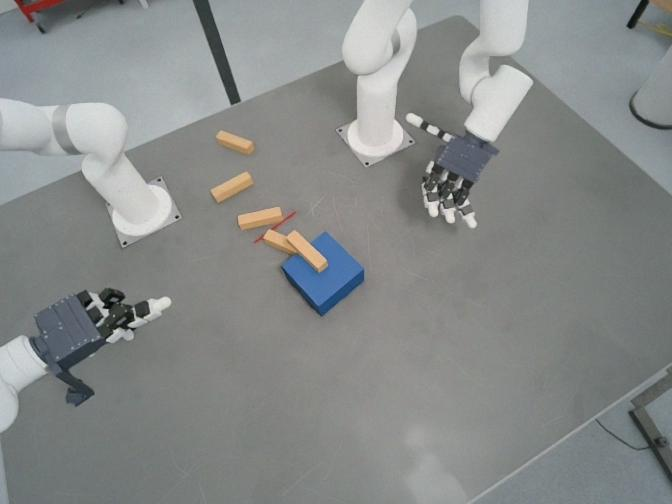

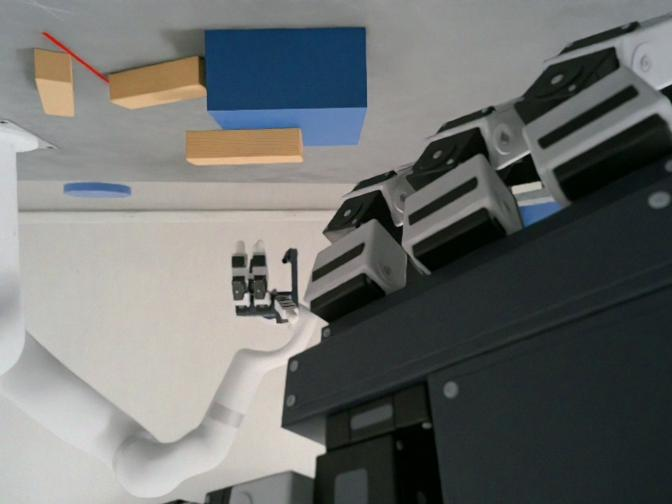

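Scaled by 1.800.

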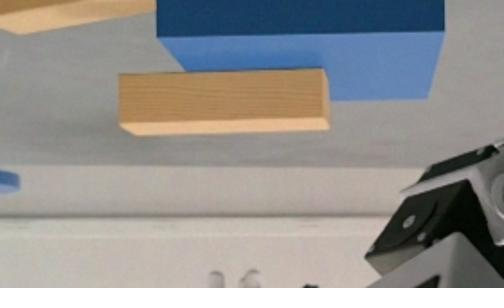

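Scaled by 3.600.

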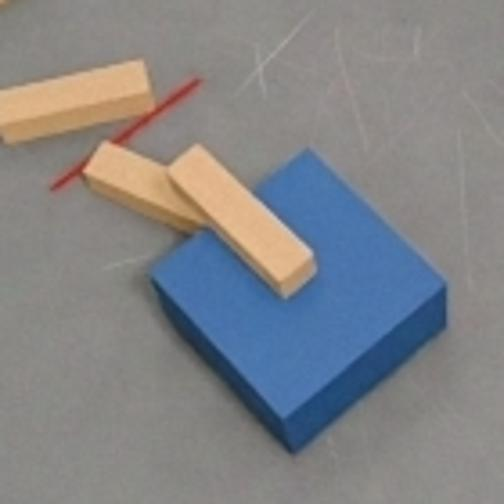

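Call:
move(
  target=[0.0733,-0.1833,0.1617,-0.1413,-0.2358,-0.1216,0.16,0,-0.168,-0.7,0.657,-0.678,-0.24,-0.168,0.16,0,-0.168,-0.7,-0.95,0,0.6,0.5,0.4,-0.4,0,0,0,0,0,0,0.12,0,-0.168,-0.7,0.657,-0.678,-0.15,-0.168,0.12,0,-0.168,-0.7,-0.95,0.35,-0.7,-0.8,0.4,-0.6],
  speed=0.25,
)

Call:
move(
  target=[
    [-0.3408,-0.6295,-0.0333,0,0,0.3444,0.16,0,-0.168,-0.7,0.657,-0.678,-0.24,-0.168,0.16,0,-0.168,-0.7,-0.95,0,0.6,0.5,0.4,-0.4,0,0,0,0,0,0,0.12,0,-0.168,-0.7,0.657,-0.678,-0.15,-0.168,0.12,0,-0.168,-0.7,-0.95,0.35,-0.7,-0.8,0.4,-0.6],
    [-0.3408,-0.6295,-0.25,0,0,0.3444,0.16,0,-0.168,-0.7,0.657,-0.678,-0.24,-0.168,0.16,0,-0.168,-0.7,-0.95,0,0.6,0.5,0.4,-0.4,0,0,0,0,0,0,0.12,0,-0.168,-0.7,0.657,-0.678,-0.15,-0.168,0.12,0,-0.168,-0.7,-0.95,0.35,-0.7,-0.8,0.4,-0.6],
  ],
  speed=[0.2,0.1],
  cameras=["cam_high"],
)

Call:
zoom_image(
  camera="cam_high",
  region=[220, 160, 340, 280],
)

Scene clock: 1386.17 s.
left_arm: end_effector_position=(+0.4190, +0.2200, +0.2700) hand_goal=(+0.160, +0.000, -0.168, -0.700, +0.656, -0.678, -0.240, -0.168, +0.160, +0.000, -0.168, -0.700, -0.950, +0.000, +0.600, +0.500) hand_measured=(+0.160, +0.002, -0.172, -0.702, +0.656, -0.680, -0.236, -0.170, +0.160, +0.004, -0.172, -0.702, -0.936, +0.004, +0.598, +0.496) hand_current_ma=(-1, +13, -17, -13, +2, -11, +27, -9, -1, +13, -18, -12, +78, +14, -12, -17) hand_state=(goal, goal, goal, goal, goal, goal, goal, goal, goal, goal, goal, goal, goal, goal, goal, goal) hand_current_limit=0.40 hand_speed=-0.40 end_effector_quat_wxyz=(+0.071, -0.087, +0.761, -0.639) | right_arm: end_effector_position=(+0.4200, -0.5399, +0.2500) hand_goal=(+0.120, +0.000, -0.168, -0.700, +0.656, -0.678, -0.150, -0.168, +0.120, +0.000, -0.168, -0.700, -0.950, +0.350, -0.700, -0.800) hand_measured=(+0.126, +0.000, -0.170, -0.702, +0.654, -0.678, -0.152, -0.170, +0.126, +0.000, -0.170, -0.702, -0.942, +0.350, -0.696, -0.798) hand_current_ma=(+2, +0, -1, -1, +0, +0, +0, +0, +2, +0, +0, +0, +3, +0, +1, +1) hand_state=(goal, goal, goal, goal, goal, goal, goal, goal, goal, goal, goal, goal, goal, goal, goal, goal) hand_current_limit=0.40 hand_speed=-0.60 end_effector_quat_wxyz=(-0.639, +0.760, +0.085, -0.081)
Joint positions: left_arm=[0.215 -0.177 -0.5 -1.497 -1.412 1.241] | right_arm=[-0.49 -0.728 -1.279 0.89 -1.753 -4.272]
Joint torques (N m): left_arm=[-11.09 8.08 -18.83 -1.57 -4.43 1.16] | right_arm=[0.44 41.41 -19.11 -2.44 -0.09 -0.65]
Hand target: left_arm +0.4190, +0.2200, +0.2700; +0.071, -0.087, +0.761, -0.639 | right_arm +0.4200, -0.5399, +0.2500; -0.639, +0.760, +0.085, -0.081
Off the commanded pose: left_arm 0.000 m, 0 deg | right_arm 0.000 m, 0 deg.
move: done

Scene clock: 1390.90 s.
left_arm: end_effector_position=(+0.2144, -0.1578, +0.1200) hand_goal=(+0.160, +0.000, -0.168, -0.700, +0.656, -0.678, -0.240, -0.168, +0.160, +0.000, -0.168, -0.700, -0.950, +0.000, +0.600, +0.500) hand_measured=(+0.160, +0.002, -0.172, -0.702, +0.656, -0.680, -0.236, -0.170, +0.160, +0.002, -0.172, -0.702, -0.936, +0.004, +0.598, +0.496) hand_current_ma=(+2, +11, -15, -13, +2, -11, +23, -9, +2, +11, -16, -12, +78, +13, -11, -17) hand_state=(goal, goal, goal, goal, goal, goal, goal, goal, goal, goal, goal, goal, goal, goal, goal, goal) hand_current_limit=0.40 hand_speed=-0.40 end_effector_quat_wxyz=(+0.390, -0.466, +0.607, -0.511) | right_arm: end_effector_position=(+0.4200, -0.5399, +0.2500) hand_goal=(+0.120, +0.000, -0.168, -0.700, +0.656, -0.678, -0.150, -0.168, +0.120, +0.000, -0.168, -0.700, -0.950, +0.350, -0.700, -0.800) hand_measured=(+0.126, +0.000, -0.170, -0.702, +0.654, -0.678, -0.152, -0.170, +0.126, +0.000, -0.170, -0.702, -0.942, +0.350, -0.696, -0.798) hand_current_ma=(+2, +0, -1, -1, +0, +0, +0, +0, +2, +0, +0, +0, +3, +0, +1, +1) hand_state=(goal, goal, goal, goal, goal, goal, goal, goal, goal, goal, goal, goal, goal, goal, goal, goal) hand_current_limit=0.40 hand_speed=-0.60 end_effector_quat_wxyz=(-0.639, +0.760, +0.085, -0.081)
Joint positions: left_arm=[-1.682 -0.707 -0.753 -4.539 -1.389 1.614] | right_arm=[-0.49 -0.728 -1.279 0.89 -1.753 -4.272]
Joint torques (N m): left_arm=[-1.6 27.4 -15.85 1.62 -4.58 -1.09] | right_arm=[-0.21 42.5 -18.35 -2.7 -0.17 -0.55]
Hand target: left_arm +0.2145, -0.1577, +0.1200; +0.390, -0.466, +0.607, -0.511 | right_arm +0.4200, -0.5399, +0.2500; -0.639, +0.760, +0.085, -0.081
Off the commanded pose: left_arm 0.000 m, 0 deg | right_arm 0.000 m, 0 deg.
move: done
Images, in order (width x height): cam_high 672x504.

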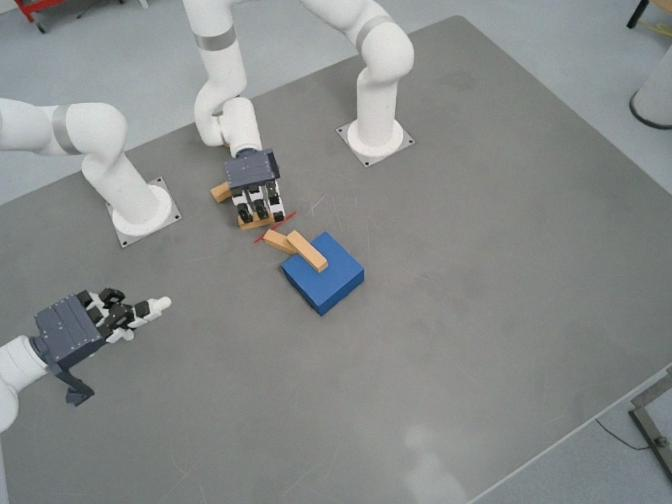

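Scaled by 4.200.

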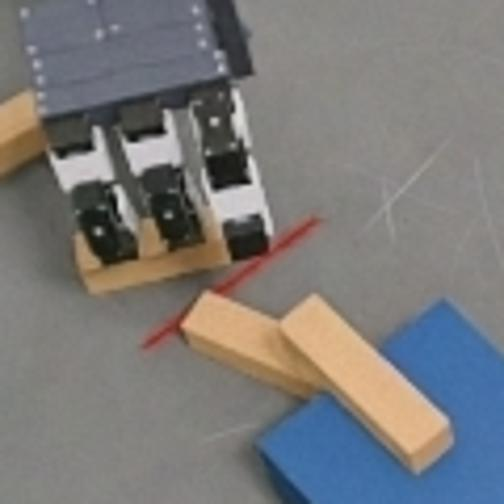

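Call:
move(
  target=[
    [0,0,-0.0583,0,0,0,0.16,0,-0.168,-0.7,0.657,-0.678,-0.24,-0.168,0.16,0,-0.168,-0.7,-0.95,0,0.6,0.5,0.4,-0.4,0,0,0,0,0,0,0.12,0,-0.168,-0.7,0.657,-0.678,-0.15,-0.168,0.12,0,-0.168,-0.7,-0.95,0.35,-0.7,-0.8,0.4,-0.6],
    [0,0,-0.1,0,0,0,0.16,0,-0.168,-0.7,0.657,-0.678,-0.2,-0.168,0.16,0,-0.168,-0.7,-0.95,0,0.6,0.5,0.4,-0.4,0,0,0,0,0,0,0.12,0,-0.168,-0.7,0.657,-0.678,-0.15,-0.168,0.12,0,-0.168,-0.7,-0.95,0.35,-0.7,-0.8,0.4,-0.6],
  ],
  speed=[0.07,0.04],
  cameras=["cam_high"],
)

Call:
zoom_image(
  camera="cam_high",
  region=[220, 160, 340, 280],
)

Scene clock: 1395.03 s.
left_arm: end_effector_position=(+0.2145, -0.1577, +0.0600) hand_goal=(+0.160, +0.000, -0.168, -0.700, +0.656, -0.678, -0.200, -0.168, +0.160, +0.000, -0.168, -0.700, -0.950, +0.000, +0.600, +0.500) hand_measured=(+0.160, +0.002, -0.172, -0.702, +0.656, -0.680, -0.202, -0.170, +0.160, +0.002, -0.172, -0.702, -0.936, +0.004, +0.598, +0.496) hand_current_ma=(+2, +11, -15, -13, +2, -11, -10, -9, +2, +11, -16, -12, +78, +13, -11, -17) hand_state=(goal, goal, goal, goal, goal, goal, goal, goal, goal, goal, goal, goal, goal, goal, goal, goal) hand_current_limit=0.40 hand_speed=-0.40 end_effector_quat_wxyz=(+0.390, -0.466, +0.607, -0.511) | right_arm: end_effector_position=(+0.4200, -0.5399, +0.2500) hand_goal=(+0.120, +0.000, -0.168, -0.700, +0.656, -0.678, -0.150, -0.168, +0.120, +0.000, -0.168, -0.700, -0.950, +0.350, -0.700, -0.800) hand_measured=(+0.126, +0.000, -0.170, -0.702, +0.654, -0.678, -0.152, -0.170, +0.126, +0.000, -0.170, -0.702, -0.942, +0.350, -0.696, -0.798) hand_current_ma=(+2, +0, -1, -1, +0, +0, +0, +0, +2, +0, +0, +0, +3, +0, +1, +1) hand_state=(goal, goal, goal, goal, goal, goal, goal, goal, goal, goal, goal, goal, goal, goal, goal, goal) hand_current_limit=0.40 hand_speed=-0.60 end_effector_quat_wxyz=(-0.639, +0.760, +0.085, -0.081)
Joint positions: left_arm=[-1.682 -0.869 -0.811 -4.521 -1.408 1.51] | right_arm=[-0.49 -0.728 -1.279 0.89 -1.753 -4.272]
Joint torques (N m): left_arm=[6.55 28.98 -14.34 1.74 -4.47 -0.97] | right_arm=[-1.08 42.82 -18.87 -1.96 -0.03 -0.55]
Hand target: left_arm +0.2145, -0.1577, +0.0600; +0.390, -0.466, +0.607, -0.511 | right_arm +0.4200, -0.5399, +0.2500; -0.639, +0.760, +0.085, -0.081
Off the commanded pose: left_arm 0.000 m, 0 deg | right_arm 0.000 m, 0 deg.
move: done
Images, in order (width x height): cam_high 672x504.

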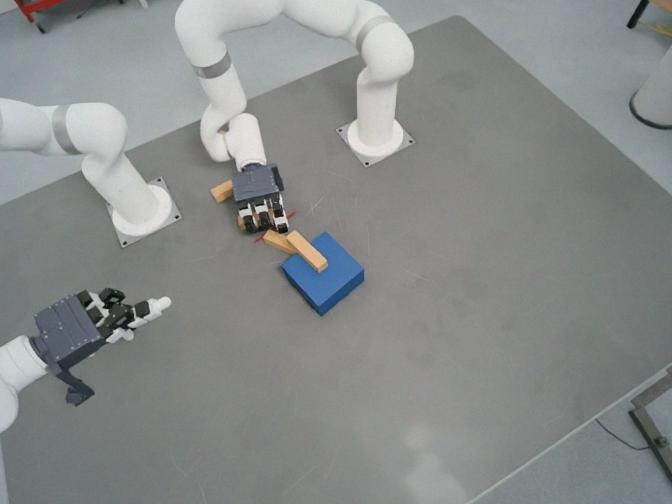

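Scaled by 4.200.

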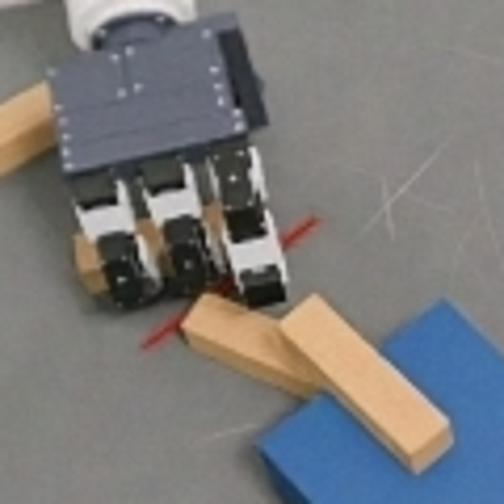

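Good. Close the grip.

Call:
move(
  target=[
    [0,0,0,0,0,0,0.2,0,-0.168,-0.7,0.657,-0.678,-0.08,-0.168,0.2,0,-0.168,-0.7,-0.95,0,0.6,0.5,0.2,-0.85,0,0,0,0,0,0,0.12,0,-0.168,-0.7,0.657,-0.678,-0.15,-0.168,0.12,0,-0.168,-0.7,-0.95,0.35,-0.7,-0.8,0.4,-0.6],
    [0,0,0,0,0,0,0.3,0,-0.168,-0.7,0.657,-0.678,0.05,-0.168,0.3,0,-0.168,-0.7,-0.95,0,0.6,0.5,0.2,-0.9,0,0,0,0,0,0,0.12,0,-0.168,-0.7,0.657,-0.678,-0.15,-0.168,0.12,0,-0.168,-0.7,-0.95,0.35,-0.7,-0.8,0.4,-0.6],
  ],
  speed=0.05,
)

Scene clock: 1397.53 s.
left_arm: end_effector_position=(+0.2145, -0.1577, +0.0600) hand_goal=(+0.300, +0.000, -0.168, -0.700, +0.656, -0.678, +0.050, -0.168, +0.300, +0.000, -0.168, -0.700, -0.950, +0.000, +0.600, +0.500) hand_measured=(+0.244, +0.002, -0.184, -0.706, +0.656, -0.680, -0.060, -0.178, +0.242, +0.002, -0.184, -0.706, -0.936, +0.004, +0.598, +0.496) hand_current_ma=(-296, +11, -75, -33, +2, -11, -330, -68, -305, +11, -77, -29, +78, +13, -11, -17) hand_state=(blocked, goal, goal, goal, goal, goal, blocked, goal, blocked, goal, goal, goal, goal, goal, goal, goal) hand_current_limit=0.20 hand_speed=-0.90 end_effector_quat_wxyz=(+0.390, -0.466, +0.607, -0.511) | right_arm: end_effector_position=(+0.4200, -0.5399, +0.2500) hand_goal=(+0.120, +0.000, -0.168, -0.700, +0.656, -0.678, -0.150, -0.168, +0.120, +0.000, -0.168, -0.700, -0.950, +0.350, -0.700, -0.800) hand_measured=(+0.126, +0.000, -0.170, -0.702, +0.654, -0.678, -0.152, -0.170, +0.126, +0.000, -0.170, -0.702, -0.942, +0.350, -0.696, -0.798) hand_current_ma=(+2, +0, -1, -1, +0, +0, +0, +0, +2, +0, +0, +0, +3, +0, +1, +1) hand_state=(goal, goal, goal, goal, goal, goal, goal, goal, goal, goal, goal, goal, goal, goal, goal, goal) hand_current_limit=0.40 hand_speed=-0.60 end_effector_quat_wxyz=(-0.639, +0.760, +0.085, -0.081)
Joint positions: left_arm=[-1.682 -0.869 -0.811 -4.521 -1.408 1.51] | right_arm=[-0.49 -0.728 -1.279 0.89 -1.753 -4.272]
Joint torques (N m): left_arm=[4.26 29.92 -13.77 1.23 -4.08 -0.92] | right_arm=[-0.23 42.71 -18.78 -2.05 -0.09 -0.6]
Hand target: left_arm +0.2145, -0.1577, +0.0600; +0.390, -0.466, +0.607, -0.511 | right_arm +0.4200, -0.5399, +0.2500; -0.639, +0.760, +0.085, -0.081
Off the commanded pose: left_arm 0.000 m, 0 deg | right_arm 0.000 m, 0 deg.
move: done

Call:
move(
  target=[
    [0,0,0.08,0,0,0,0.3,0,-0.168,-0.7,0.657,-0.678,0.05,-0.168,0.3,0,-0.168,-0.7,-0.95,0,0.6,0.5,0.2,-0.9,0,0,0,0,0,0,0.12,0,-0.168,-0.7,0.657,-0.678,-0.15,-0.168,0.12,0,-0.168,-0.7,-0.95,0.35,-0.7,-0.8,0.4,-0.6],
    [0,0,0.3333,0,0,0,0.3,0,-0.168,-0.7,0.657,-0.678,0.05,-0.168,0.3,0,-0.168,-0.7,-0.95,0,0.6,0.5,0.2,-0.9,0,0,0,0,0,0,0.12,0,-0.168,-0.7,0.657,-0.678,-0.15,-0.168,0.12,0,-0.168,-0.7,-0.95,0.35,-0.7,-0.8,0.4,-0.6],
    [0.4805,0.1575,0.3333,0,0,0.1556,0.3,0,-0.168,-0.7,0.657,-0.678,0.05,-0.168,0.3,0,-0.168,-0.7,-0.95,0,0.6,0.5,0.2,-0.9,0,0,0,0,0,0,0.12,0,-0.168,-0.7,0.657,-0.678,-0.15,-0.168,0.12,0,-0.168,-0.7,-0.95,0.35,-0.7,-0.8,0.4,-0.6],
  ],
  speed=[0.08,0.15,0.15],
  cameras=["cam_high"],
)

Call:
zoom_image(
  camera="cam_high",
  region=[250, 180, 390, 320],
)

Scene clock: 1405.63 s.
left_arm: end_effector_position=(+0.5028, -0.0632, +0.2600) hand_goal=(+0.300, +0.000, -0.168, -0.700, +0.656, -0.678, +0.050, -0.168, +0.300, +0.000, -0.168, -0.700, -0.950, +0.000, +0.600, +0.500) hand_measured=(+0.248, +0.002, -0.184, -0.708, +0.656, -0.680, -0.060, -0.182, +0.246, +0.002, -0.186, -0.706, -0.936, +0.004, +0.598, +0.496) hand_current_ma=(-281, +11, -81, -37, -1, -11, -330, -100, -285, +11, -85, -34, +78, +13, -11, -17) hand_state=(blocked, goal, goal, goal, goal, goal, blocked, goal, blocked, goal, goal, goal, goal, goal, goal, goal) hand_current_limit=0.20 hand_speed=-0.90 end_effector_quat_wxyz=(-0.502, +0.599, -0.477, +0.401) | right_arm: end_effector_position=(+0.4200, -0.5399, +0.2500) hand_goal=(+0.120, +0.000, -0.168, -0.700, +0.656, -0.678, -0.150, -0.168, +0.120, +0.000, -0.168, -0.700, -0.950, +0.350, -0.700, -0.800) hand_measured=(+0.126, +0.000, -0.170, -0.702, +0.654, -0.678, -0.152, -0.170, +0.126, +0.000, -0.170, -0.702, -0.942, +0.350, -0.696, -0.798) hand_current_ma=(+2, +0, -1, -1, +0, +0, +0, +0, +2, +0, +0, +0, +3, +0, +1, +1) hand_state=(goal, goal, goal, goal, goal, goal, goal, goal, goal, goal, goal, goal, goal, goal, goal, goal) hand_current_limit=0.40 hand_speed=-0.60 end_effector_quat_wxyz=(-0.639, +0.760, +0.085, -0.081)
Joint positions: left_arm=[-1.084 -0.475 -0.891 -4.516 -1.295 1.982] | right_arm=[-0.49 -0.728 -1.279 0.89 -1.753 -4.272]
Joint torques (N m): left_arm=[12.93 25.53 -21.9 1.74 1.28 1.01] | right_arm=[0.67 42.49 -18.36 -2.15 -0.11 -0.59]
Hand target: left_arm +0.5028, -0.0632, +0.2600; -0.502, +0.599, -0.477, +0.401 | right_arm +0.4200, -0.5399, +0.2500; -0.639, +0.760, +0.085, -0.081
Off the commanded pose: left_arm 0.000 m, 0 deg | right_arm 0.000 m, 0 deg.
move: done
Images, in order (width x height): cam_high 672x504.

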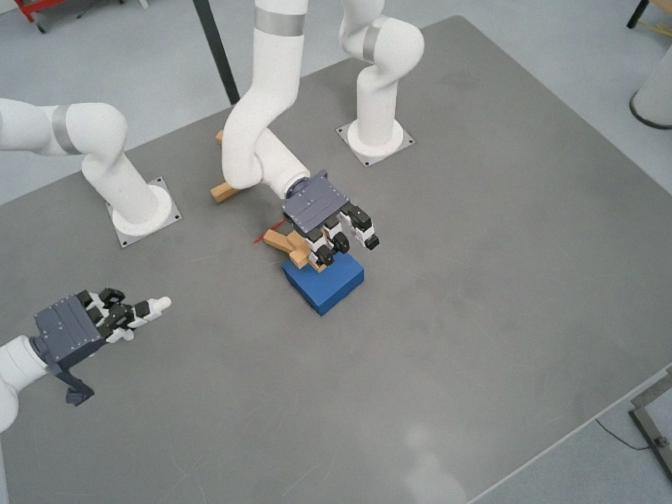

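Scaled by 3.600.

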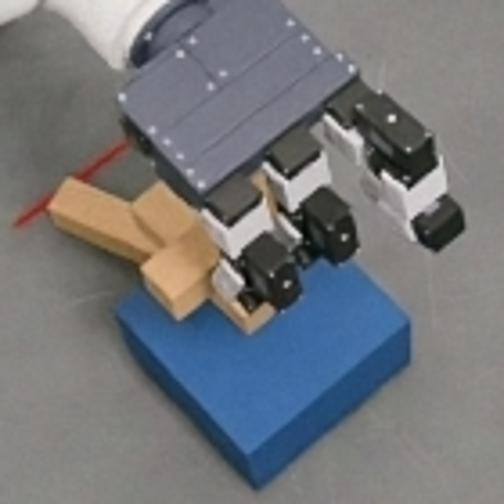

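Call:
move(
  target=[0,0,-0.1283,0,0,0,0.3,0,-0.168,-0.7,0.657,-0.678,0.05,-0.168,0.3,0,-0.168,-0.7,-0.95,0,0.6,0.5,0.2,-0.9,0,0,0,0,0,0,0.12,0,-0.168,-0.7,0.657,-0.678,-0.15,-0.168,0.12,0,-0.168,-0.7,-0.95,0.35,-0.7,-0.8,0.4,-0.6],
  speed=0.1,
  cameras=["cam_high"],
)

Call:
zoom_image(
  camera="cam_high",
  region=[260, 200, 370, 310],
)

Scene clock: 1408.03 s.
left_arm: end_effector_position=(+0.5028, -0.0632, +0.1830) hand_goal=(+0.300, +0.000, -0.168, -0.700, +0.656, -0.678, +0.050, -0.168, +0.300, +0.000, -0.168, -0.700, -0.950, +0.000, +0.600, +0.500) hand_measured=(+0.248, +0.002, -0.184, -0.708, +0.656, -0.680, -0.060, -0.182, +0.246, +0.002, -0.186, -0.706, -0.936, +0.004, +0.598, +0.496) hand_current_ma=(-281, +11, -81, -37, -1, -11, -330, -100, -285, +11, -85, -34, +78, +13, -11, -17) hand_state=(blocked, goal, goal, goal, goal, goal, blocked, goal, blocked, goal, goal, goal, goal, goal, goal, goal) hand_current_limit=0.20 hand_speed=-0.90 end_effector_quat_wxyz=(-0.502, +0.600, -0.477, +0.401) | right_arm: end_effector_position=(+0.4200, -0.5399, +0.2500) hand_goal=(+0.120, +0.000, -0.168, -0.700, +0.656, -0.678, -0.150, -0.168, +0.120, +0.000, -0.168, -0.700, -0.950, +0.350, -0.700, -0.800) hand_measured=(+0.126, +0.000, -0.170, -0.702, +0.654, -0.678, -0.152, -0.170, +0.126, +0.000, -0.170, -0.702, -0.942, +0.350, -0.696, -0.798) hand_current_ma=(+2, +0, -1, -1, +0, +0, +0, +0, +2, +0, +0, +0, +3, +0, +1, +1) hand_state=(goal, goal, goal, goal, goal, goal, goal, goal, goal, goal, goal, goal, goal, goal, goal, goal) hand_current_limit=0.40 hand_speed=-0.60 end_effector_quat_wxyz=(-0.639, +0.760, +0.085, -0.081)
Joint positions: left_arm=[-1.084 -0.638 -0.901 -4.476 -1.328 1.827] | right_arm=[-0.49 -0.728 -1.279 0.89 -1.753 -4.272]
Joint torques (N m): left_arm=[0.87 29.42 -19.8 1.88 -4.63 -1.16] | right_arm=[1.44 42.8 -18.25 -2.27 -0.06 -0.62]
Hand target: left_arm +0.5028, -0.0632, +0.1830; -0.502, +0.599, -0.477, +0.401 | right_arm +0.4200, -0.5399, +0.2500; -0.639, +0.760, +0.085, -0.081
Off the commanded pose: left_arm 0.000 m, 0 deg | right_arm 0.000 m, 0 deg.
move: done
Images, in order (width x height): cam_high 672x504.

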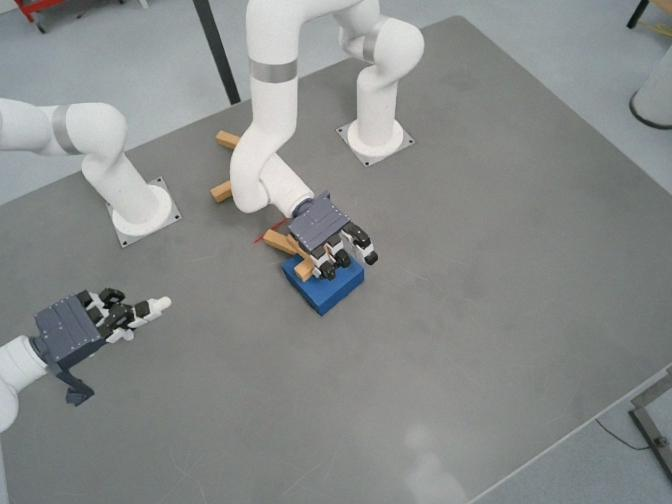

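Scaled by 4.582.

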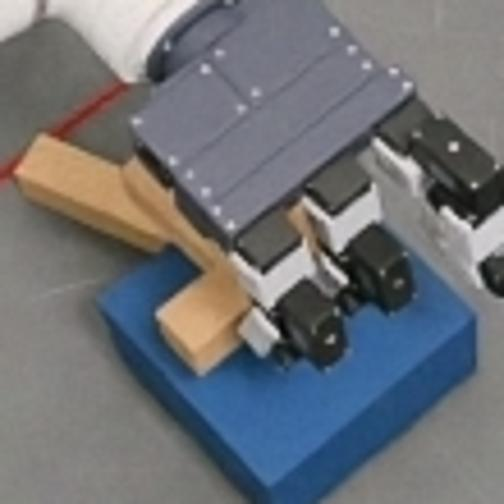

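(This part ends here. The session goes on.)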